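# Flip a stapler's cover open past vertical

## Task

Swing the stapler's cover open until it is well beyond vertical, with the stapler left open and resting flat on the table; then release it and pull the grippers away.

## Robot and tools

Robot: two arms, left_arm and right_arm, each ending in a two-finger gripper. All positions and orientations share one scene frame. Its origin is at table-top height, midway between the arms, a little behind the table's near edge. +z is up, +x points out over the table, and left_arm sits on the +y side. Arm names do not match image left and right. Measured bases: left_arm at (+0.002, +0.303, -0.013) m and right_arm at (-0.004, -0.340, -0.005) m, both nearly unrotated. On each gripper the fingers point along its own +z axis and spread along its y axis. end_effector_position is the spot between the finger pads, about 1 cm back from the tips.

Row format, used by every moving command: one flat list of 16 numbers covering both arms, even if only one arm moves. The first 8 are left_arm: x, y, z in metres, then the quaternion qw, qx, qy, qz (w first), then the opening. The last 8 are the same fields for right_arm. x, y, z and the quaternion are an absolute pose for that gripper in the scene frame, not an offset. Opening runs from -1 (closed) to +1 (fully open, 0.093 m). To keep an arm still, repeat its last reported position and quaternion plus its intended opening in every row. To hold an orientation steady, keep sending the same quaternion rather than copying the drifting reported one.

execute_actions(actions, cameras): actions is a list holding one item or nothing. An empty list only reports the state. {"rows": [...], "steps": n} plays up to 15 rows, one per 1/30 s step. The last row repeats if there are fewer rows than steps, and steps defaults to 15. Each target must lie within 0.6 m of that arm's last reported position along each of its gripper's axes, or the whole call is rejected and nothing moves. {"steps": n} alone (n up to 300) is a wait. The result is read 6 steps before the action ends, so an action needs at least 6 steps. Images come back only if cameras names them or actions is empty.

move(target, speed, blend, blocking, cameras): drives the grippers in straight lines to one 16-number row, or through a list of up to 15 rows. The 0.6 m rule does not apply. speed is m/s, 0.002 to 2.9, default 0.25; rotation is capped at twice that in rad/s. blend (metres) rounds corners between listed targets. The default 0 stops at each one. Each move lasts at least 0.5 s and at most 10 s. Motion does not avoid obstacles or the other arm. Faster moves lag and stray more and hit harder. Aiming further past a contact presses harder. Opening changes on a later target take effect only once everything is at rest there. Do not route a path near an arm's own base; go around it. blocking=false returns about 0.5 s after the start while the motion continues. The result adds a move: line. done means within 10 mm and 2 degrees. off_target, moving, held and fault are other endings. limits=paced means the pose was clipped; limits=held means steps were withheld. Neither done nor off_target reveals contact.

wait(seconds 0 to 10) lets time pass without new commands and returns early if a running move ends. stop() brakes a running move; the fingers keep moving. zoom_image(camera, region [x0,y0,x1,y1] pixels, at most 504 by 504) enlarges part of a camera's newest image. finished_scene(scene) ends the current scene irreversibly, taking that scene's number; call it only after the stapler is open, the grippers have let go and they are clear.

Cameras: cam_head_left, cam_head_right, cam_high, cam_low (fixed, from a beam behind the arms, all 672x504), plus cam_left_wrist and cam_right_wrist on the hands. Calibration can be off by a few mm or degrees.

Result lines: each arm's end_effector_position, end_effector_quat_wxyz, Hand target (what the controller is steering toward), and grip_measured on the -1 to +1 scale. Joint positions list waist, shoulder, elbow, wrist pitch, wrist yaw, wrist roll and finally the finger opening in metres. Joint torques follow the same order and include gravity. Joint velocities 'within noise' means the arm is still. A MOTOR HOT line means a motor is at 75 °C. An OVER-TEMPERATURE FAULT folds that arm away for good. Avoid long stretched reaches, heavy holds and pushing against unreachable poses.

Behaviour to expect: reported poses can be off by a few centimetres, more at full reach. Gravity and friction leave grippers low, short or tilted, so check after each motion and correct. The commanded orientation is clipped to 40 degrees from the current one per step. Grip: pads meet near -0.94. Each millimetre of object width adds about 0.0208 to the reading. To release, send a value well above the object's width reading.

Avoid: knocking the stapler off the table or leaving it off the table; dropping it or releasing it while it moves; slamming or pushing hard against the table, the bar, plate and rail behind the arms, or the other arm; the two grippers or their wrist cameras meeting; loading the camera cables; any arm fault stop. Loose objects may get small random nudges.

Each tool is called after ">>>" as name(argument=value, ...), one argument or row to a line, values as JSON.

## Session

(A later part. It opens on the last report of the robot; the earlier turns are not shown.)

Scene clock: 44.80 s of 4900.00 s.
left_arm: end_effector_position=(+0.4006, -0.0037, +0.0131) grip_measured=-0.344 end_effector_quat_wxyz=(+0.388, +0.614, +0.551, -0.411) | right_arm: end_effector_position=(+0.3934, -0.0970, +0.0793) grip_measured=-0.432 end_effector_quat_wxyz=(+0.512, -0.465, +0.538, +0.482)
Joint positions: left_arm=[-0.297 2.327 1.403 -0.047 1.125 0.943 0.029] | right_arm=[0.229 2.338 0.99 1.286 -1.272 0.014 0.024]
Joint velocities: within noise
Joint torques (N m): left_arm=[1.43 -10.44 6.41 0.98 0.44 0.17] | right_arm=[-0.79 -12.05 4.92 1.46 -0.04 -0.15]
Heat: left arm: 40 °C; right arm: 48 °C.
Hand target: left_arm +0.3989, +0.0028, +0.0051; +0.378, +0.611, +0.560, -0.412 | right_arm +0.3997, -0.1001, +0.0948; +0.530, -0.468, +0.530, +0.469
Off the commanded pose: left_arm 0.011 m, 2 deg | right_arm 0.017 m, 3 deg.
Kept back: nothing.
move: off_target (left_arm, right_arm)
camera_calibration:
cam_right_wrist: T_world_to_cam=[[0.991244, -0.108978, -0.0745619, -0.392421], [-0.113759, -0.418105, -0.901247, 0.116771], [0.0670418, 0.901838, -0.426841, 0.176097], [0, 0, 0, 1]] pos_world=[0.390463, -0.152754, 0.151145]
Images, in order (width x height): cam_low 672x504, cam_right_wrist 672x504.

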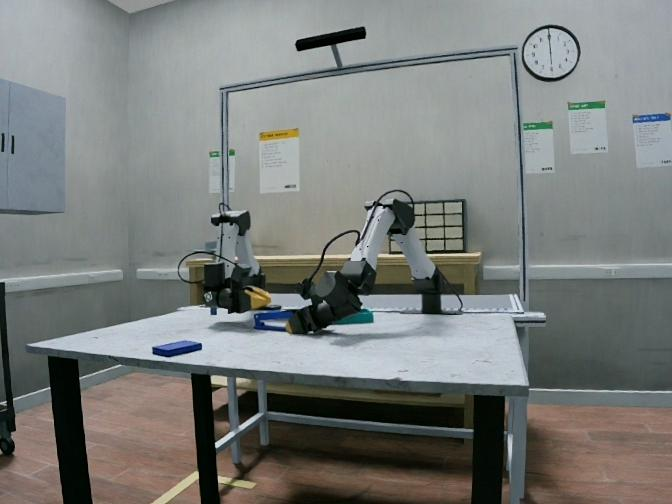

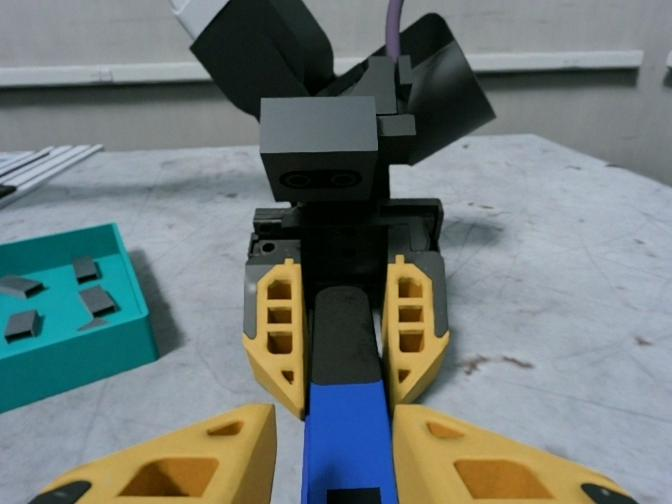

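>>> move(
  target=[
    [0.399,0.003,0.005,0.3778,0.6112,0.5601,-0.4123,-0.65, 0.4000,-0.1000,0.0950,0.5296,-0.4685,0.5296,0.4685,0.0],
    [0.399,0.003,0.005,0.3778,0.6112,0.5601,-0.4123,-0.65, 0.4000,-0.1050,0.1300,0.4560,-0.5257,0.5943,0.4034,0.0],
    [0.399,0.003,0.005,0.3778,0.6112,0.5601,-0.4123,-0.65, 0.4100,-0.060,0.110,0.2866,-0.6122,0.6920,0.2536,0.0],
    [0.399,0.003,0.005,0.3778,0.6112,0.5601,-0.4123,-0.65, 0.4090,-0.041,0.045,0.2866,-0.6122,0.6920,0.2536,0.0],
  ],
  speed=0.15,
  blend=[0,0.02,0.015,0],
  cameras=["cam_low","cam_right_wrist"],
)

>>> zoom_image(
  camera="cam_low",
  region=[190, 230, 340, 350],
)

Scene clock: 50.10 s of 4900.00 s.
left_arm: end_effector_position=(+0.4006, -0.0037, +0.0131) grip_measured=-0.344 end_effector_quat_wxyz=(+0.388, +0.614, +0.551, -0.411) | right_arm: end_effector_position=(+0.4034, -0.0439, +0.0476) grip_measured=-0.002 end_effector_quat_wxyz=(+0.279, -0.612, +0.693, +0.260)
Joint positions: left_arm=[-0.297 2.327 1.403 -0.047 1.125 0.943 0.029] | right_arm=[0.452 2.208 1.559 -0.496 -0.669 -0.866 0.045]
Joint velocities: within noise
Joint torques (N m): left_arm=[1.43 -10.45 6.43 0.98 0.44 0.17] | right_arm=[0.16 -9.57 6.74 1.38 -0.31 -0.02]
Heat: left arm: 41 °C; right arm: 49 °C.
Hand target: left_arm +0.3989, +0.0028, +0.0051; +0.378, +0.611, +0.560, -0.412 | right_arm +0.4089, -0.0411, +0.0451; +0.287, -0.612, +0.692, +0.254
Off the commanded pose: left_arm 0.011 m, 2 deg | right_arm 0.007 m, 1 deg.
Kept back: nothing.
move: off_target (left_arm)
camera_calibration:
cam_right_wrist: T_world_to_cam=[[0.989155, -0.141791, -0.0383119, -0.401298], [-0.146295, -0.927985, -0.342698, 0.0757691], [0.0130384, 0.344586, -0.938664, 0.135779], [0, 0, 0, 1]] pos_world=[0.406261, -0.0333753, 0.138042]
Images, in order (width x height): cam_low 672x504, cam_right_wrist 672x504.

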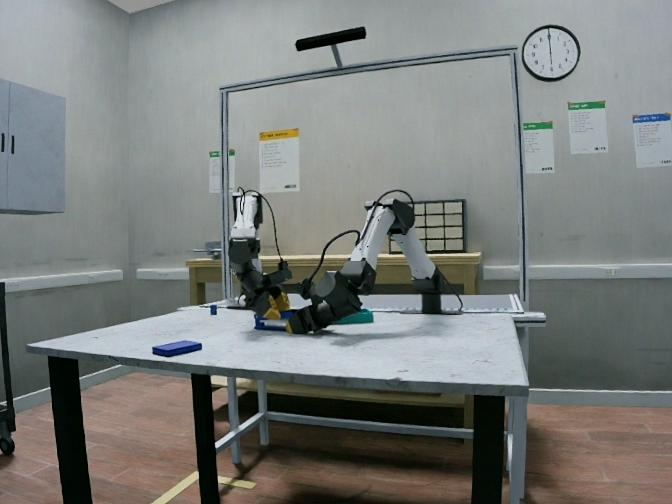

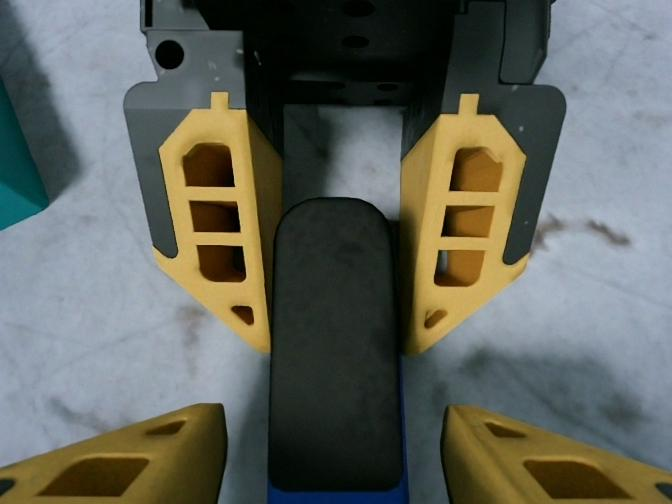

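Scaled by 3.360.

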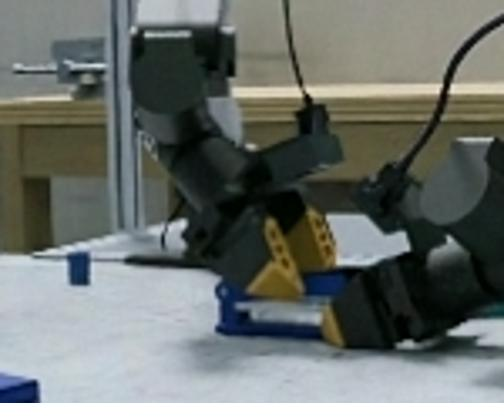

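>>> move(
  target=[
    [0.399,0.003,0.005,0.3778,0.6112,0.5601,-0.4123,-0.65, 0.4090,-0.0410,0.045,0.2866,-0.6122,0.6920,0.2536,-0.75],
    [0.399,0.003,0.005,0.3778,0.6112,0.5601,-0.4123,-0.65, 0.4065,-0.0600,0.079,0.4560,-0.5257,0.5943,0.4034,-0.75],
    [0.399,0.003,0.005,0.3778,0.6112,0.5601,-0.4123,-0.65, 0.4050,-0.0725,0.088,0.5296,-0.4685,0.5296,0.4685,-0.75],
    [0.399,0.003,0.005,0.3778,0.6112,0.5601,-0.4123,-0.65, 0.4030,-0.0900,0.094,0.5943,-0.4034,0.4560,0.5257,-0.75],
  ],
  speed=0.12,
  blend=[0,0.005,0.005,0],
  cameras=["cam_low","cam_right_wrist"],
)

>>> zoom_image(
  camera="cam_low",
  region=[190, 230, 340, 350],
)

Scene clock: 56.03 s of 4900.00 s.
left_arm: end_effector_position=(+0.3996, -0.0026, +0.0131) grip_measured=-0.344 end_effector_quat_wxyz=(+0.387, +0.615, +0.549, -0.413) | right_arm: end_effector_position=(+0.3979, -0.0755, +0.0950) grip_measured=-0.645 end_effector_quat_wxyz=(+0.538, -0.463, +0.507, +0.490)
Joint positions: left_arm=[-0.294 2.327 1.403 -0.057 1.131 0.952 0.029] | right_arm=[0.279 2.4 1.054 1.495 -1.228 0.172 0.014]
Joint velocities: within noise
Joint torques (N m): left_arm=[1.22 -10.44 6.46 1.05 0.36 0.09] | right_arm=[-2.8 -8.75 2.91 2.12 0.07 0.19]
Heat: left arm: 42 °C; right arm: 49 °C.
Hand target: left_arm +0.3989, +0.0029, +0.0051; +0.378, +0.611, +0.560, -0.412 | right_arm +0.4029, -0.0897, +0.0942; +0.552, -0.450, +0.511, +0.481
Off the commanded pose: left_arm 0.010 m, 2 deg | right_arm 0.015 m, 12 deg.
joint sent to its limit (right arm) — joint 4 (wrist pitch), upper limit.
Kept back: nothing.
move: off_target (right_arm)
camera_calibration:
cam_right_wrist: T_world_to_cam=[[0.994876, -0.0957994, -0.0323198, -0.397916], [-0.0649779, -0.360931, -0.930326, 0.128079], [0.0774594, 0.927659, -0.365307, 0.155188], [0, 0, 0, 1]] pos_world=[0.392179, -0.135854, 0.162986]
Images, in order (width x height): cam_low 672x504, cam_right_wrist 672x504.

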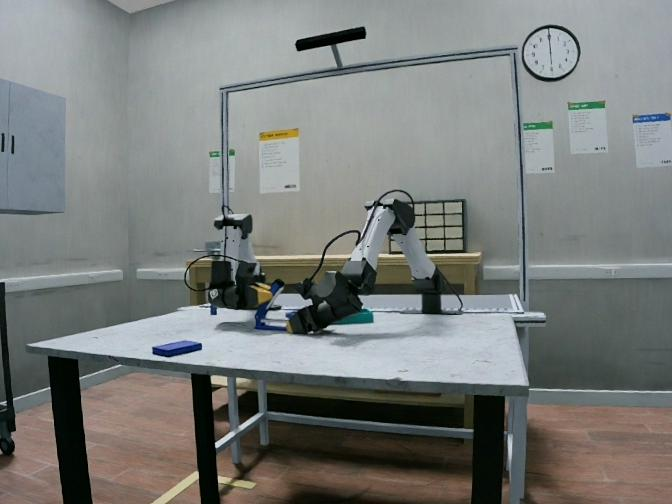

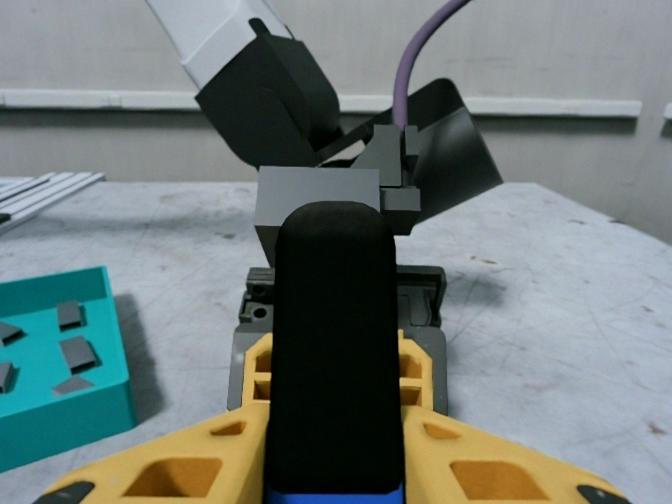

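Scaled by 3.360.

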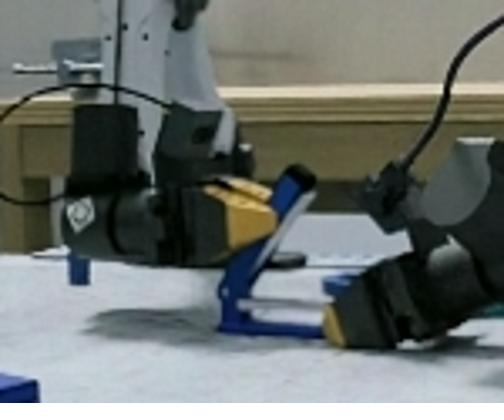

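>>> move(
  target=[
    [0.399,0.010,0.005,0.3778,0.6112,0.5601,-0.4123,-0.65, 0.4030,-0.0800,0.092,0.538,-0.460,0.519,0.479,-0.49],
    [0.399,0.010,0.005,0.3778,0.6112,0.5601,-0.4123,-0.65, 0.4030,-0.0980,0.096,0.538,-0.460,0.519,0.479,-0.49],
  ],
  speed=0.06,
  cameras=["cam_low","cam_right_wrist"],
)

>>> zoom_image(
  camera="cam_low",
  region=[190, 230, 340, 350],
)

Scene clock: 57.73 s of 4900.00 s.
left_arm: end_effector_position=(+0.3992, -0.0023, +0.0136) grip_measured=-0.344 end_effector_quat_wxyz=(+0.388, +0.616, +0.547, -0.413) | right_arm: end_effector_position=(+0.3969, -0.0764, +0.0937) grip_measured=-0.487 end_effector_quat_wxyz=(+0.539, -0.468, +0.505, +0.486)
Joint positions: left_arm=[-0.293 2.327 1.403 -0.059 1.136 0.959 0.029] | right_arm=[0.277 2.396 1.049 1.483 -1.234 0.146 0.022]
Joint velocities: within noise
Joint torques (N m): left_arm=[2.59 -10.82 5.94 0.81 0.41 0.27] | right_arm=[-4.31 -11.85 2.41 1.17 -0.23 -0.16]
Heat: left arm: 42 °C; right arm: 49 °C.
Hand target: left_arm +0.3988, +0.0096, +0.0051; +0.378, +0.611, +0.560, -0.412 | right_arm +0.4028, -0.0972, +0.0958; +0.539, -0.459, +0.518, +0.480
Off the commanded pose: left_arm 0.015 m, 2 deg | right_arm 0.023 m, 2 deg.
Kept back: nothing.
move: off_target (left_arm, right_arm)
camera_calibration:
cam_right_wrist: T_world_to_cam=[[0.995394, -0.0940199, -0.0187467, -0.39833], [-0.052157, -0.367003, -0.928757, 0.120821], [0.0804415, 0.925456, -0.370216, 0.15466], [0, 0, 0, 1]] pos_world=[0.390356, -0.13624, 0.162003]
Images, in order (width x height): cam_low 672x504, cam_right_wrist 672x504.

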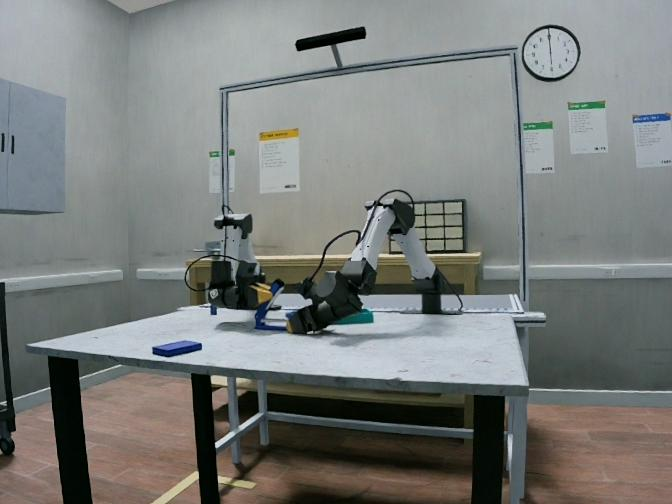

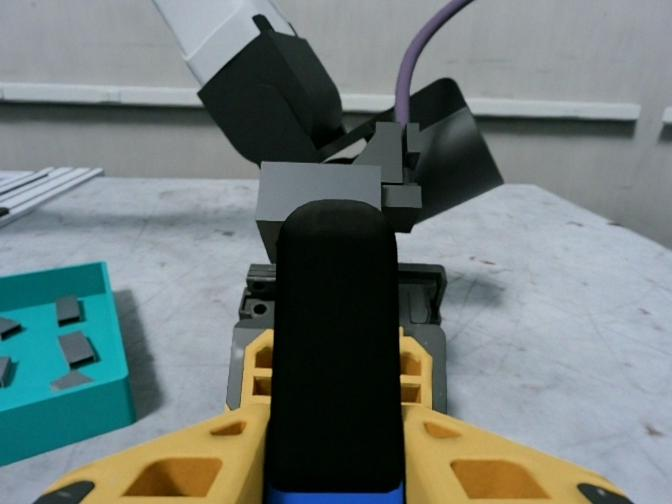

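Scaled by 3.360.

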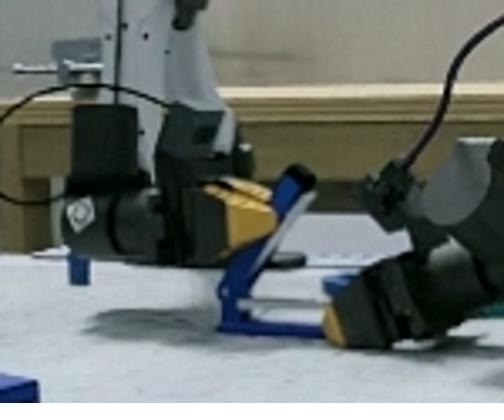

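>>> move(
  target=[
    [0.399,0.015,0.005,0.3778,0.6112,0.5601,-0.4123,-0.65, 0.4030,-0.1030,0.096,0.538,-0.460,0.519,0.479,-0.475],
    [0.399,0.015,0.005,0.3778,0.6112,0.5601,-0.4123,-0.65, 0.4030,-0.1080,0.096,0.538,-0.460,0.519,0.479,-0.465],
  ],
  speed=0.06,
  cameras=["cam_low","cam_right_wrist"],
)

>>> zoom_image(
  camera="cam_low",
  region=[190, 230, 340, 350],
)

Scene clock: 59.97 s of 4900.00 s.
left_arm: end_effector_position=(+0.3993, -0.0020, +0.0139) grip_measured=-0.344 end_effector_quat_wxyz=(+0.390, +0.617, +0.545, -0.413) | right_arm: end_effector_position=(+0.3961, -0.0857, +0.0968) grip_measured=-0.465 end_effector_quat_wxyz=(+0.538, -0.473, +0.502, +0.485)
Joint positions: left_arm=[-0.292 2.327 1.403 -0.059 1.139 0.964 0.029] | right_arm=[0.254 2.383 1.039 1.485 -1.265 0.145 0.023]
Joint velocities: within noise
Joint torques (N m): left_arm=[3.55 -11.06 5.57 0.64 0.45 0.38] | right_arm=[-4.48 -10.97 2.61 1.22 -0.19 -0.09]
Heat: left arm: 42 °C; right arm: 50 °C.
Hand target: left_arm +0.3988, +0.0143, +0.0052; +0.379, +0.610, +0.560, -0.413 | right_arm +0.4027, -0.1071, +0.0959; +0.539, -0.459, +0.518, +0.480
Off the commanded pose: left_arm 0.019 m, 2 deg | right_arm 0.023 m, 3 deg.
Kept back: nothing.
move: off_target (left_arm, right_arm); target 2's new opening was sent with right_arm's hand 0.026 m and 2 deg from that target
camera_calibration:
cam_right_wrist: T_world_to_cam=[[0.99618, -0.0865618, -0.0115318, -0.398632], [-0.0429187, -0.370303, -0.927919, 0.116296], [0.076052, 0.924869, -0.372604, 0.166385], [0, 0, 0, 1]] pos_world=[0.389446, -0.145326, 0.165312]
Images, in order (width x height): cam_low 672x504, cam_right_wrist 672x504.

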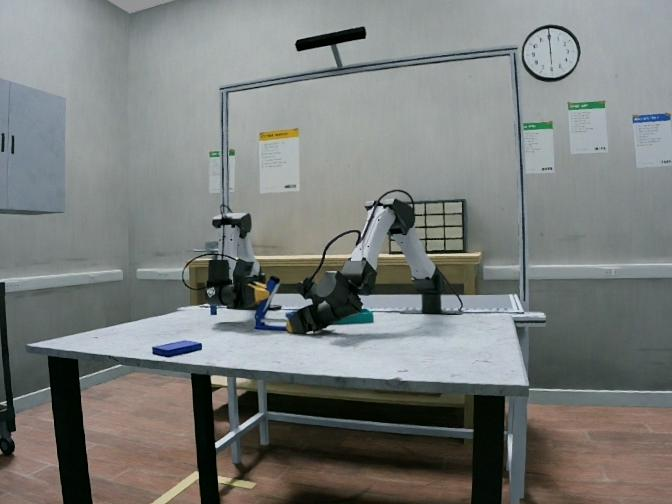

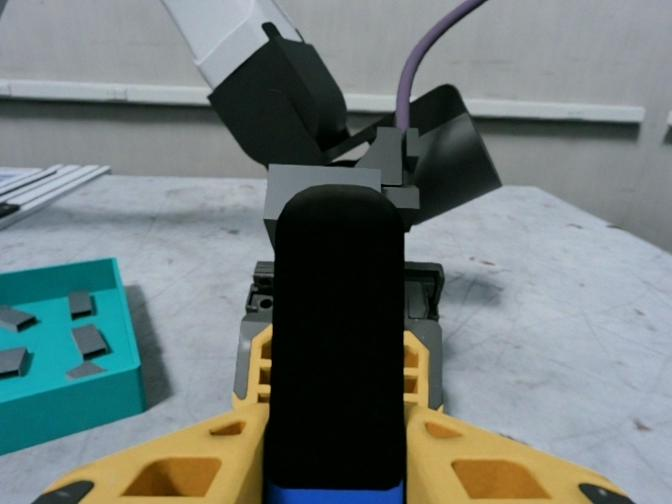

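Scaled by 3.360.

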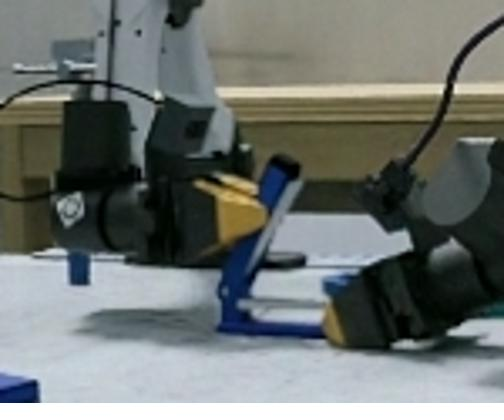

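>>> move(
  target=[
    [0.399,0.018,0.005,0.3778,0.6112,0.5601,-0.4123,-0.65, 0.4030,-0.1150,0.0975,0.538,-0.460,0.519,0.479,-0.465],
    [0.399,0.018,0.005,0.3778,0.6112,0.5601,-0.4123,-0.65, 0.4020,-0.1280,0.0960,0.538,-0.460,0.519,0.479,-0.465],
  ],
  speed=0.06,
  blend=[0.005,0],
  cameras=["cam_low","cam_right_wrist"],
)

>>> zoom_image(
  camera="cam_low",
  region=[190, 230, 340, 350],
)

Scene clock: 61.20 s of 4900.00 s.
left_arm: end_effector_position=(+0.3989, -0.0016, +0.0136) grip_measured=-0.344 end_effector_quat_wxyz=(+0.389, +0.617, +0.545, -0.414) | right_arm: end_effector_position=(+0.3945, -0.1120, +0.0972) grip_measured=-0.465 end_effector_quat_wxyz=(+0.529, -0.477, +0.504, +0.489)
Joint positions: left_arm=[-0.292 2.327 1.403 -0.063 1.139 0.966 0.029] | right_arm=[0.187 2.367 1.018 1.49 -1.346 0.157 0.023]
Joint velocities: within noise
Joint torques (N m): left_arm=[4.15 -11.18 5.33 0.58 0.48 0.45] | right_arm=[-3.02 -9.87 2.74 1.37 0.07 -0.08]
Heat: left arm: 42 °C; right arm: 50 °C.
Hand target: left_arm +0.3988, +0.0171, +0.0052; +0.380, +0.609, +0.561, -0.413 | right_arm +0.4017, -0.1278, +0.0960; +0.538, -0.460, +0.519, +0.479
Off the commanded pose: left_arm 0.021 m, 2 deg | right_arm 0.018 m, 3 deg.
Kept back: nothing.
move: off_target (left_arm, right_arm); blend cut to 0.004 m at target 1
camera_calibration:
cam_right_wrist: T_world_to_cam=[[0.99715, -0.0725738, -0.0206285, -0.397342], [-0.0468279, -0.380932, -0.923416, 0.106724], [0.0591578, 0.92175, -0.383245, 0.198435], [0, 0, 0, 1]] pos_world=[0.389469, -0.17109, 0.166404]
Images, in order (width x height): cam_low 672x504, cam_right_wrist 672x504.

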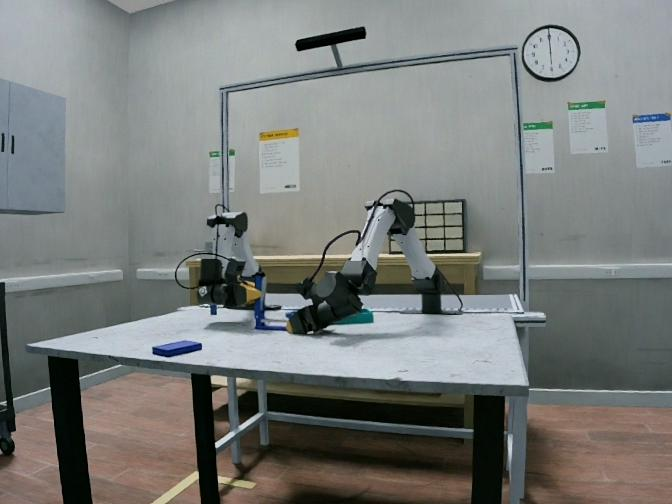

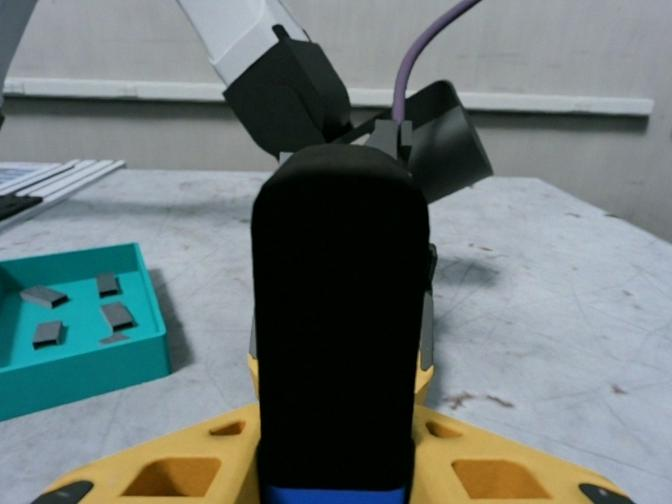

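Scaled by 3.360.

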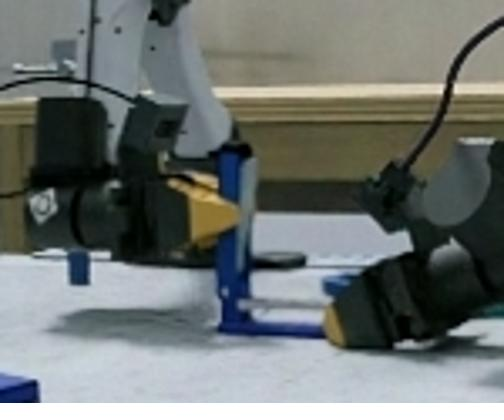

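>>> move(
  target=[
    [0.399,0.014,0.005,0.3778,0.6112,0.5601,-0.4123,-0.65, 0.4010,-0.1400,0.0940,0.538,-0.460,0.519,0.479,-0.465],
    [0.399,0.010,0.005,0.3778,0.6112,0.5601,-0.4123,-0.65, 0.4000,-0.1540,0.0870,0.538,-0.460,0.519,0.479,-0.465],
    [0.399,0.006,0.005,0.3778,0.6112,0.5601,-0.4123,-0.65, 0.3990,-0.1640,0.0760,0.538,-0.460,0.519,0.479,-0.465],
  ],
  speed=0.06,
  blend=[0.005,0.005,0],
  cameras=["cam_low","cam_right_wrist"],
)

>>> zoom_image(
  camera="cam_low",
  region=[190, 230, 340, 350],
)

Scene clock: 62.70 s of 4900.00 s.
left_arm: end_effector_position=(+0.3992, -0.0004, +0.0129) grip_measured=-0.344 end_effector_quat_wxyz=(+0.384, +0.611, +0.553, -0.417) | right_arm: end_effector_position=(+0.3930, -0.1538, +0.0785) grip_measured=-0.464 end_effector_quat_wxyz=(+0.517, -0.469, +0.521, +0.491)
Joint positions: left_arm=[-0.289 2.327 1.403 -0.068 1.137 0.948 0.029] | right_arm=[0.082 2.393 0.986 1.494 -1.443 0.146 0.023]
Joint velocities: within noise
Joint torques (N m): left_arm=[1.37 -10.58 6.23 1.06 0.35 0.24] | right_arm=[-2.11 -7.61 3.81 1.96 0.15 0.03]
Heat: left arm: 42 °C; right arm: 50 °C.
Hand target: left_arm +0.3989, +0.0059, +0.0051; +0.378, +0.611, +0.560, -0.412 | right_arm +0.3986, -0.1640, +0.0762; +0.535, -0.463, +0.522, +0.476
Off the commanded pose: left_arm 0.010 m, 1 deg | right_arm 0.012 m, 3 deg.
Kept back: nothing.
move: off_target (right_arm)
camera_calibration:
cam_right_wrist: T_world_to_cam=[[0.994754, -0.0828313, -0.0600309, -0.396788], [-0.0881274, -0.395911, -0.914051, 0.0866529], [0.0519451, 0.914546, -0.401133, 0.233024], [0, 0, 0, 1]] pos_world=[0.390239, -0.211671, 0.148859]
Images, in order (width x height): cam_low 672x504, cam_right_wrist 672x504.

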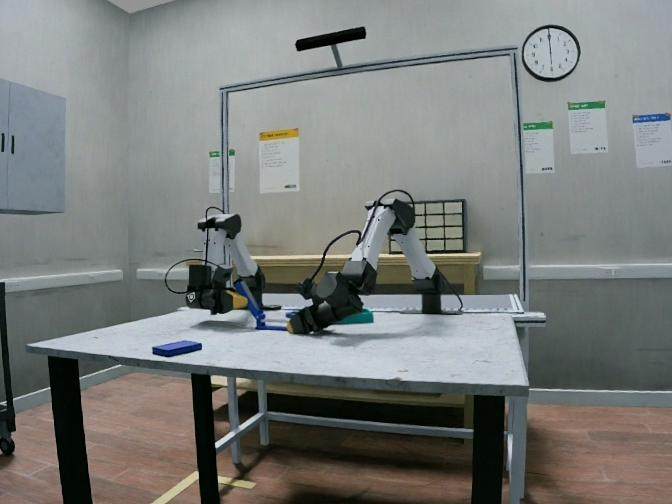

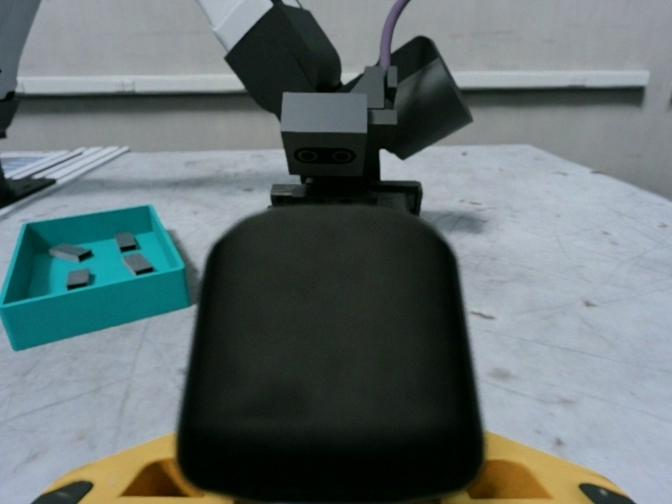

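Scaled by 3.360.

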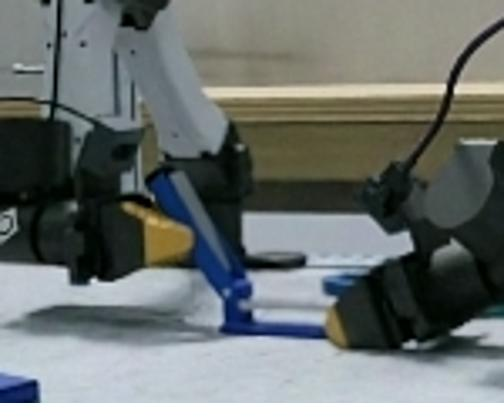

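>>> move(
  target=[
    [0.399,0.003,0.005,0.3778,0.6112,0.5601,-0.4123,-0.65, 0.3990,-0.1660,0.0750,0.535,-0.463,0.522,0.476,-0.44],
    [0.399,0.003,0.005,0.3778,0.6112,0.5601,-0.4123,-0.65, 0.3990,-0.1690,0.0720,0.535,-0.463,0.522,0.476,-0.41],
    [0.399,0.003,0.005,0.3778,0.6112,0.5601,-0.4123,-0.65, 0.3990,-0.1690,0.0720,0.535,-0.463,0.522,0.476,-0.34],
  ],
  speed=0.04,
  cameras=["cam_low","cam_right_wrist","cam_left_wrist"],
)

>>> zoom_image(
  camera="cam_low",
  region=[190, 230, 340, 350],
)

Scene clock: 66.13 s of 4900.00 s.
left_arm: end_effector_position=(+0.3992, -0.0004, +0.0129) grip_measured=-0.344 end_effector_quat_wxyz=(+0.384, +0.611, +0.553, -0.416) | right_arm: end_effector_position=(+0.3929, -0.1646, +0.0734) grip_measured=-0.341 end_effector_quat_wxyz=(+0.519, -0.468, +0.523, +0.488)
Joint positions: left_arm=[-0.289 2.327 1.403 -0.068 1.137 0.951 0.029] | right_arm=[0.054 2.401 0.979 1.492 -1.462 0.127 0.029]
Joint velocities: within noise
Joint torques (N m): left_arm=[0.73 -10.43 6.46 1.16 0.32 0.11] | right_arm=[-0.94 -8.02 4.15 1.7 0.16 -0.08]
Heat: left arm: 43 °C; right arm: 49 °C.
Hand target: left_arm +0.3989, +0.0030, +0.0050; +0.378, +0.611, +0.560, -0.412 | right_arm +0.3987, -0.1690, +0.0721; +0.534, -0.464, +0.524, +0.475
Off the commanded pose: left_arm 0.009 m, 1 deg | right_arm 0.008 m, 2 deg.
Kept back: nothing.
move: done; target 2's new opening was sent with right_arm's hand 0.010 m and 3 deg from that target; target 3's new opening was sent with right_arm's hand 0.009 m and 3 deg from that target
camera_calibration:
cam_left_wrist: T_world_to_cam=[[-0.996335, 0.0849401, -0.010135, 0.398649], [0.0686207, 0.722869, -0.687569, 0.0176199], [-0.0510759, -0.685744, -0.726048, 0.113557], [0, 0, 0, 1]] pos_world=[0.401779, 0.0312728, 0.098603]
cam_right_wrist: T_world_to_cam=[[0.994099, -0.0917349, -0.057904, -0.39927], [-0.089925, -0.398292, -0.91284, 0.0779927], [0.0606767, 0.91266, -0.40419, 0.237232], [0, 0, 0, 1]] pos_world=[0.389533, -0.222076, 0.143963]
Images, in order (width x height): cam_low 672x504, cam_left_wrist 672x504, cam_right_wrist 672x504.

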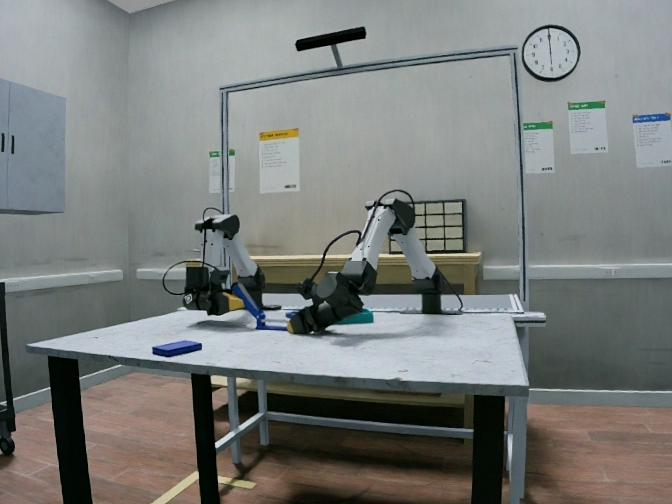

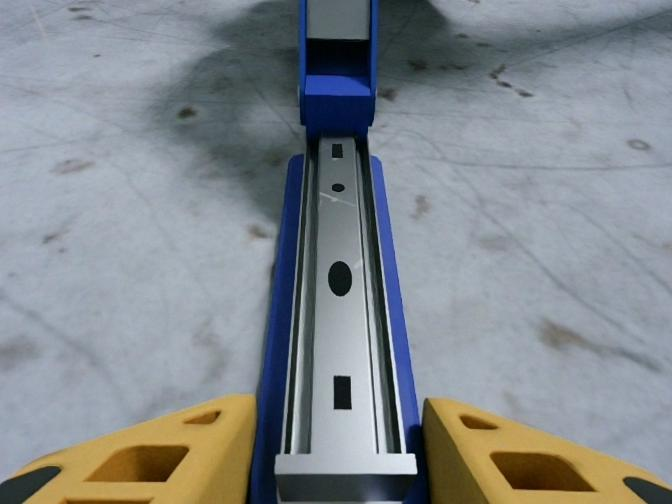

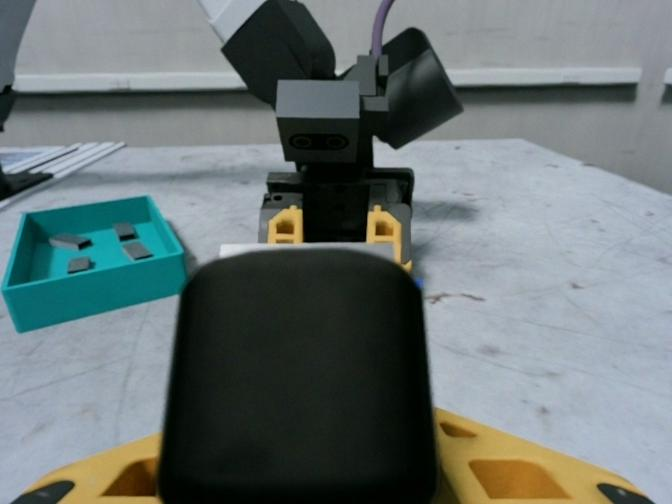

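Scaled by 3.360.

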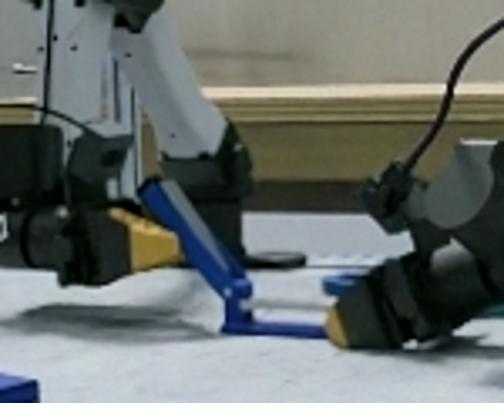

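>>> move(
  target=[
    [0.399,0.003,0.005,0.3778,0.6112,0.5601,-0.4123,-0.65, 0.3990,-0.1690,0.0720,0.535,-0.463,0.522,0.476,0.2],
    [0.399,0.003,0.005,0.3778,0.6112,0.5601,-0.4123,-0.65, 0.3990,-0.1720,0.0600,0.535,-0.463,0.522,0.476,0.3],
  ],
  speed=0.05,
  cameras=["cam_low","cam_right_wrist","cam_left_wrist"],
)

>>> zoom_image(
  camera="cam_low",
  region=[190, 230, 340, 350],
)

Scene clock: 68.37 s of 4900.00 s.
left_arm: end_effector_position=(+0.3992, -0.0004, +0.0129) grip_measured=-0.344 end_effector_quat_wxyz=(+0.385, +0.612, +0.552, -0.416) | right_arm: end_effector_position=(+0.3938, -0.1693, +0.0596) grip_measured=+0.298 end_effector_quat_wxyz=(+0.515, -0.457, +0.534, +0.490)
Joint positions: left_arm=[-0.289 2.327 1.403 -0.068 1.137 0.954 0.029] | right_arm=[0.042 2.437 0.979 1.492 -1.46 0.118 0.06]
Joint velocities: within noise
Joint torques (N m): left_arm=[0.72 -10.41 6.5 1.16 0.31 0.09] | right_arm=[-0.66 -8.03 4.62 1.78 0.02 -0.17]
Heat: left arm: 43 °C; right arm: 49 °C.
Hand target: left_arm +0.3989, +0.0030, +0.0050; +0.378, +0.611, +0.560, -0.412 | right_arm +0.3988, -0.1721, +0.0600; +0.533, -0.465, +0.525, +0.474
Off the commanded pose: left_arm 0.009 m, 1 deg | right_arm 0.006 m, 3 deg.
Kept back: nothing.
move: off_target (right_arm); target 2's new opening was sent with right_arm's hand 0.006 m and 3 deg from that target
camera_calibration:
cam_left_wrist: T_world_to_cam=[[-0.996206, 0.0860475, -0.0130347, 0.39865], [0.0714082, 0.722559, -0.687611, 0.0165295], [-0.0497489, -0.685933, -0.725962, 0.113012], [0, 0, 0, 1]] pos_world=[0.401579, 0.0312722, 0.0986044]
cam_right_wrist: T_world_to_cam=[[0.990733, -0.105749, -0.0852347, -0.400832], [-0.120688, -0.397538, -0.909614, 0.0755576], [0.0623063, 0.911472, -0.406617, 0.23527], [0, 0, 0, 1]] pos_world=[0.391577, -0.226792, 0.130228]
Images, in order (width x height): cam_low 672x504, cam_left_wrist 672x504, cam_right_wrist 672x504.

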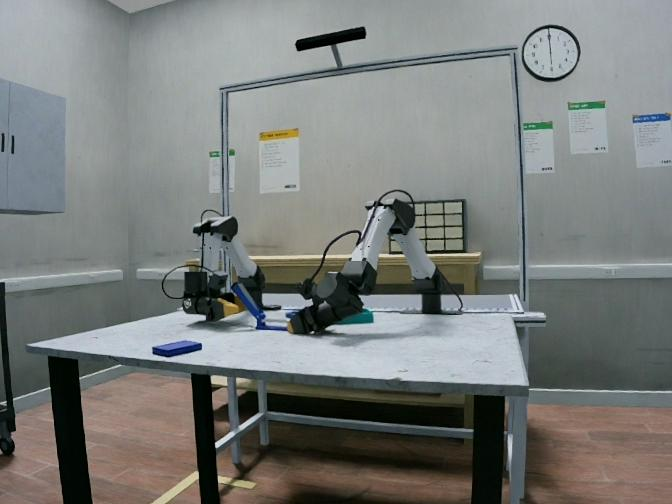

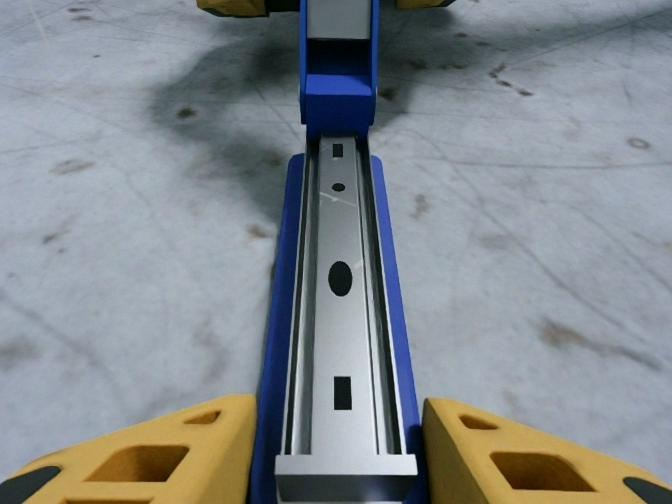

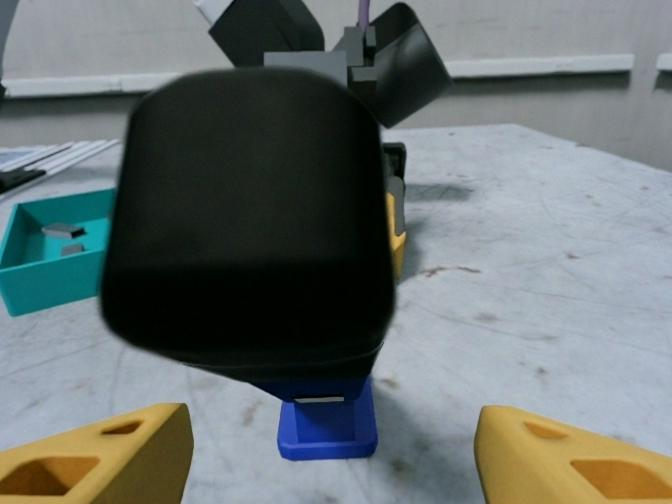

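Scaled by 3.360.

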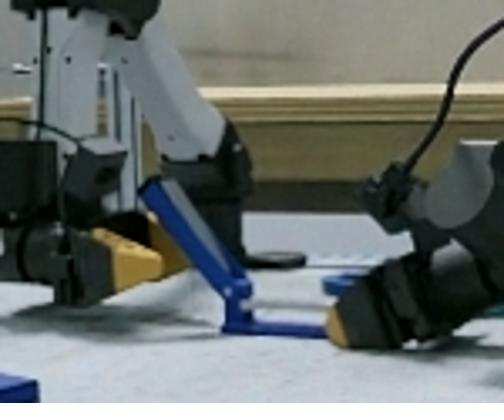

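>>> move(
  target=[
    [0.399,0.003,0.005,0.3778,0.6112,0.5601,-0.4123,-0.65, 0.3980,-0.1730,0.0600,0.535,-0.463,0.522,0.476,1.0],
    [0.399,0.003,0.009,0.3778,0.6112,0.5601,-0.4123,-0.65, 0.3940,-0.2100,0.0620,0.5495,-0.4450,0.5495,0.4450,1.0],
    [0.399,0.003,0.009,0.3778,0.6112,0.5601,-0.4123,-0.1, 0.3900,-0.2250,0.0700,0.5495,-0.4450,0.5495,0.4450,1.0],
    [0.399,0.003,0.009,0.3778,0.6112,0.5601,-0.4123,0.2, 0.3900,-0.2250,0.0700,0.5495,-0.4450,0.5495,0.4450,1.0],
  ],
  speed=0.08,
  cameras=["cam_low","cam_right_wrist","cam_left_wrist"],
)

>>> zoom_image(
  camera="cam_low",
  region=[190, 230, 340, 350],
)

Scene clock: 72.73 s of 4900.00 s.
left_arm: end_effector_position=(+0.3985, -0.0004, +0.0131) grip_measured=+0.197 end_effector_quat_wxyz=(+0.384, +0.612, +0.551, -0.417) | right_arm: end_effector_position=(+0.3906, -0.2239, +0.0516) grip_measured=+1.000 end_effector_quat_wxyz=(+0.539, -0.428, +0.565, +0.456)
Joint positions: left_arm=[-0.289 2.327 1.403 -0.071 1.14 0.957 0.055] | right_arm=[-0.1 2.372 0.884 1.32 -1.483 -0.083 0.093]
Joint velocities: within noise
Joint torques (N m): left_arm=[0.76 -11.14 6.64 1.07 0.28 0.05] | right_arm=[-0.24 -12.85 2.81 1.42 -0.3 -0.19]
Heat: left arm: 44 °C; right arm: 50 °C.
Hand target: left_arm +0.3990, +0.0030, +0.0090; +0.378, +0.611, +0.560, -0.412 | right_arm +0.3900, -0.2248, +0.0693; +0.550, -0.445, +0.549, +0.445
Off the commanded pose: left_arm 0.005 m, 1 deg | right_arm 0.018 m, 3 deg.
Kept back: nothing.
move: off_target (right_arm)
camera_calibration:
cam_left_wrist: T_world_to_cam=[[-0.995952, 0.0890469, -0.0122338, 0.397869], [0.072934, 0.721076, -0.689006, 0.0160584], [-0.0525323, -0.68711, -0.724652, 0.114217], [0, 0, 0, 1]] pos_world=[0.401087, 0.0314713, 0.0986993]
cam_right_wrist: T_world_to_cam=[[0.97093, -0.22287, -0.0873137, -0.422536], [-0.171481, -0.393154, -0.903341, 0.0666774], [0.166999, 0.892053, -0.419943, 0.237385], [0, 0, 0, 1]] pos_world=[0.382043, -0.279716, 0.123028]
Images, in order (width x height): cam_low 672x504, cam_left_wrist 672x504, cam_right_wrist 672x504.

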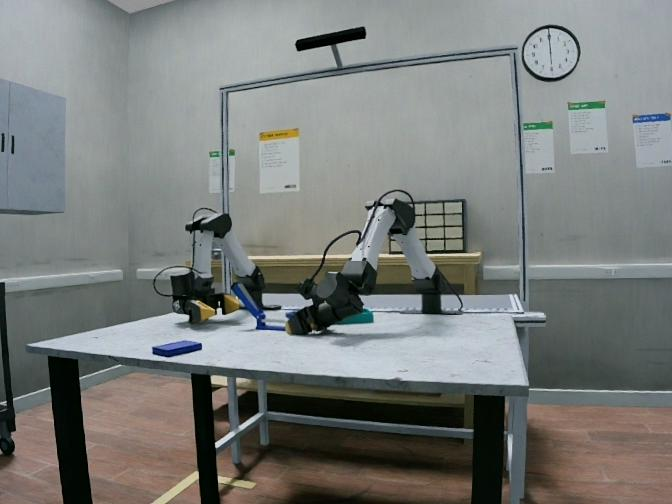

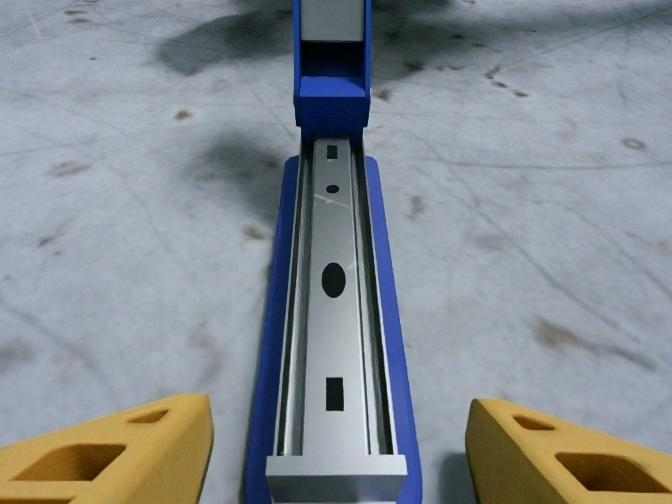

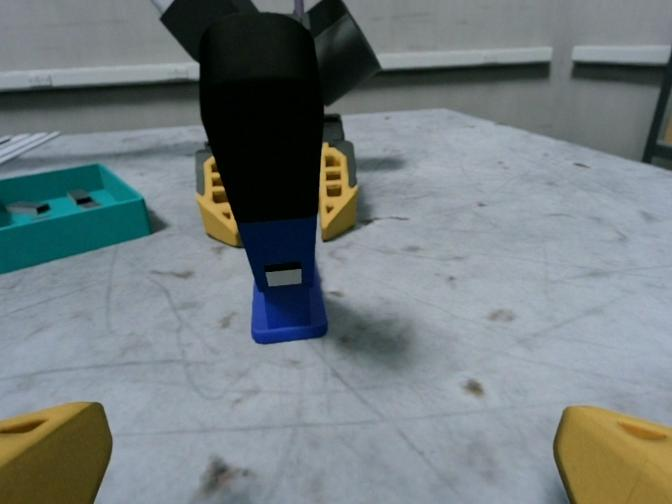

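Scaled by 3.360.

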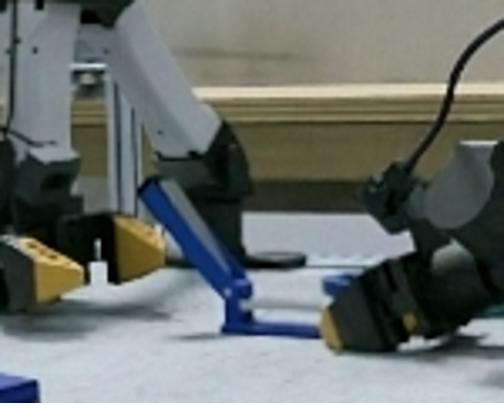

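>>> move(
  target=[
    [0.4040,0.0750,0.0430,0.3778,0.6112,0.5601,-0.4123,0.2, 0.3850,-0.2450,0.0900,0.5495,-0.4450,0.5495,0.4450,1.0],
    [0.3950,0.1000,0.1400,0.3778,0.6112,0.5601,-0.4123,0.2, 0.3650,-0.2650,0.1600,0.5495,-0.4450,0.5495,0.4450,1.0],
  ],
  speed=0.12,
)

>>> zoom_image(
  camera="cam_low",
  region=[190, 230, 340, 350],
)

Scene clock: 75.27 s of 4900.00 s.
left_arm: end_effector_position=(+0.3909, +0.0990, +0.1233) grip_measured=+0.198 end_effector_quat_wxyz=(+0.361, +0.606, +0.572, -0.419) | right_arm: end_effector_position=(+0.3697, -0.2640, +0.1500) grip_measured=+1.000 end_effector_quat_wxyz=(+0.560, -0.423, +0.561, +0.439)
Joint positions: left_arm=[-0.067 2.141 1.649 -1.049 1.178 1.484 0.055] | right_arm=[-0.218 2.013 0.785 1.241 -1.563 0.062 0.093]
Joint velocities: within noise
Joint torques (N m): left_arm=[0.94 -11.59 10.06 0.19 0.78 0.12] | right_arm=[-0.4 -10.4 4.11 1.27 -0.18 -0.03]
Heat: left arm: 45 °C; right arm: 51 °C.
Hand target: left_arm +0.3946, +0.1001, +0.1397; +0.378, +0.611, +0.560, -0.412 | right_arm +0.3653, -0.2645, +0.1597; +0.562, -0.431, +0.555, +0.436
Off the commanded pose: left_arm 0.017 m, 3 deg | right_arm 0.011 m, 3 deg.
joint sent to its limit (right arm) — joint 5 (wrist yaw), lower limit.
Kept back: nothing.
move: off_target (left_arm, right_arm)
camera_calibration:
cam_left_wrist: T_world_to_cam=[[-0.996201, 0.0761856, 0.0421777, 0.37743], [0.0292023, 0.748572, -0.662411, 0.0319964], [-0.0820392, -0.658663, -0.747953, 0.273516], [0, 0, 0, 1]] pos_world=[0.3975, 0.127448, 0.209852]
cam_right_wrist: T_world_to_cam=[[0.963853, -0.261239, -0.0523593, -0.415295], [-0.152601, -0.380194, -0.912231, 0.134037], [0.218404, 0.887247, -0.406316, 0.295685], [0, 0, 0, 1]] pos_world=[0.356159, -0.319877, 0.22067]

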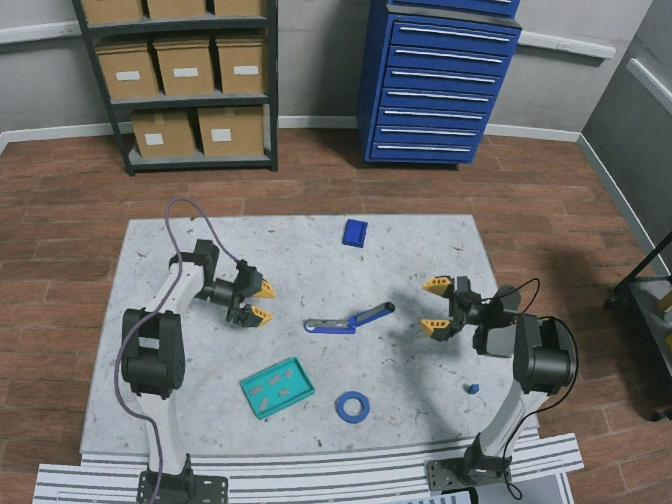

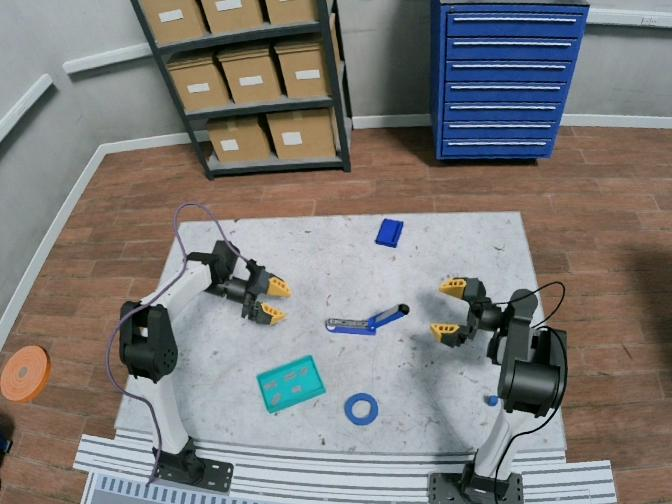

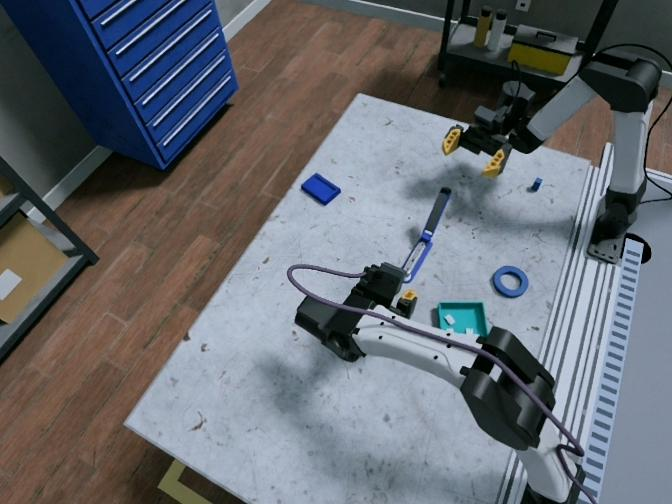

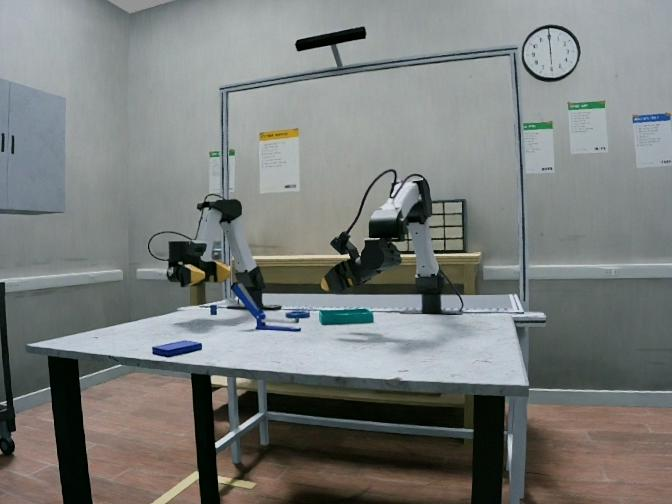

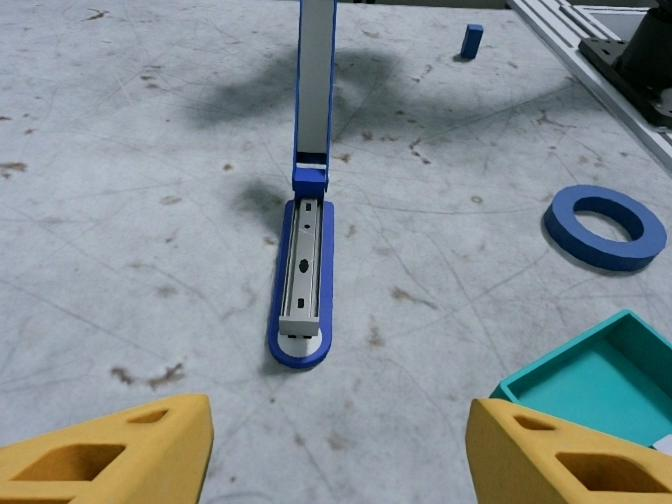

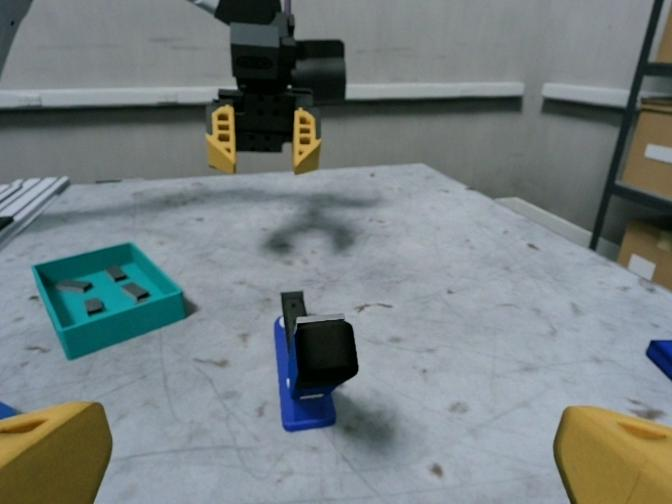

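Scaled by 3.360.

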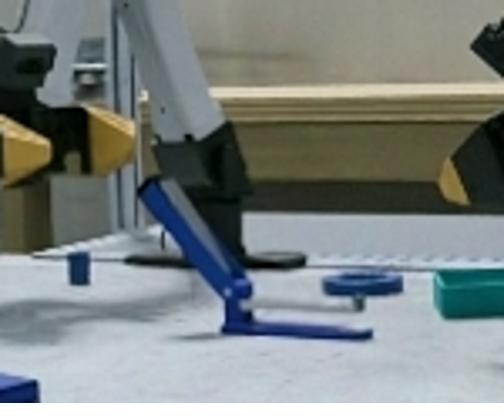

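>>> finished_scene(
  scene=2,
)

The scene is finished: the task was done.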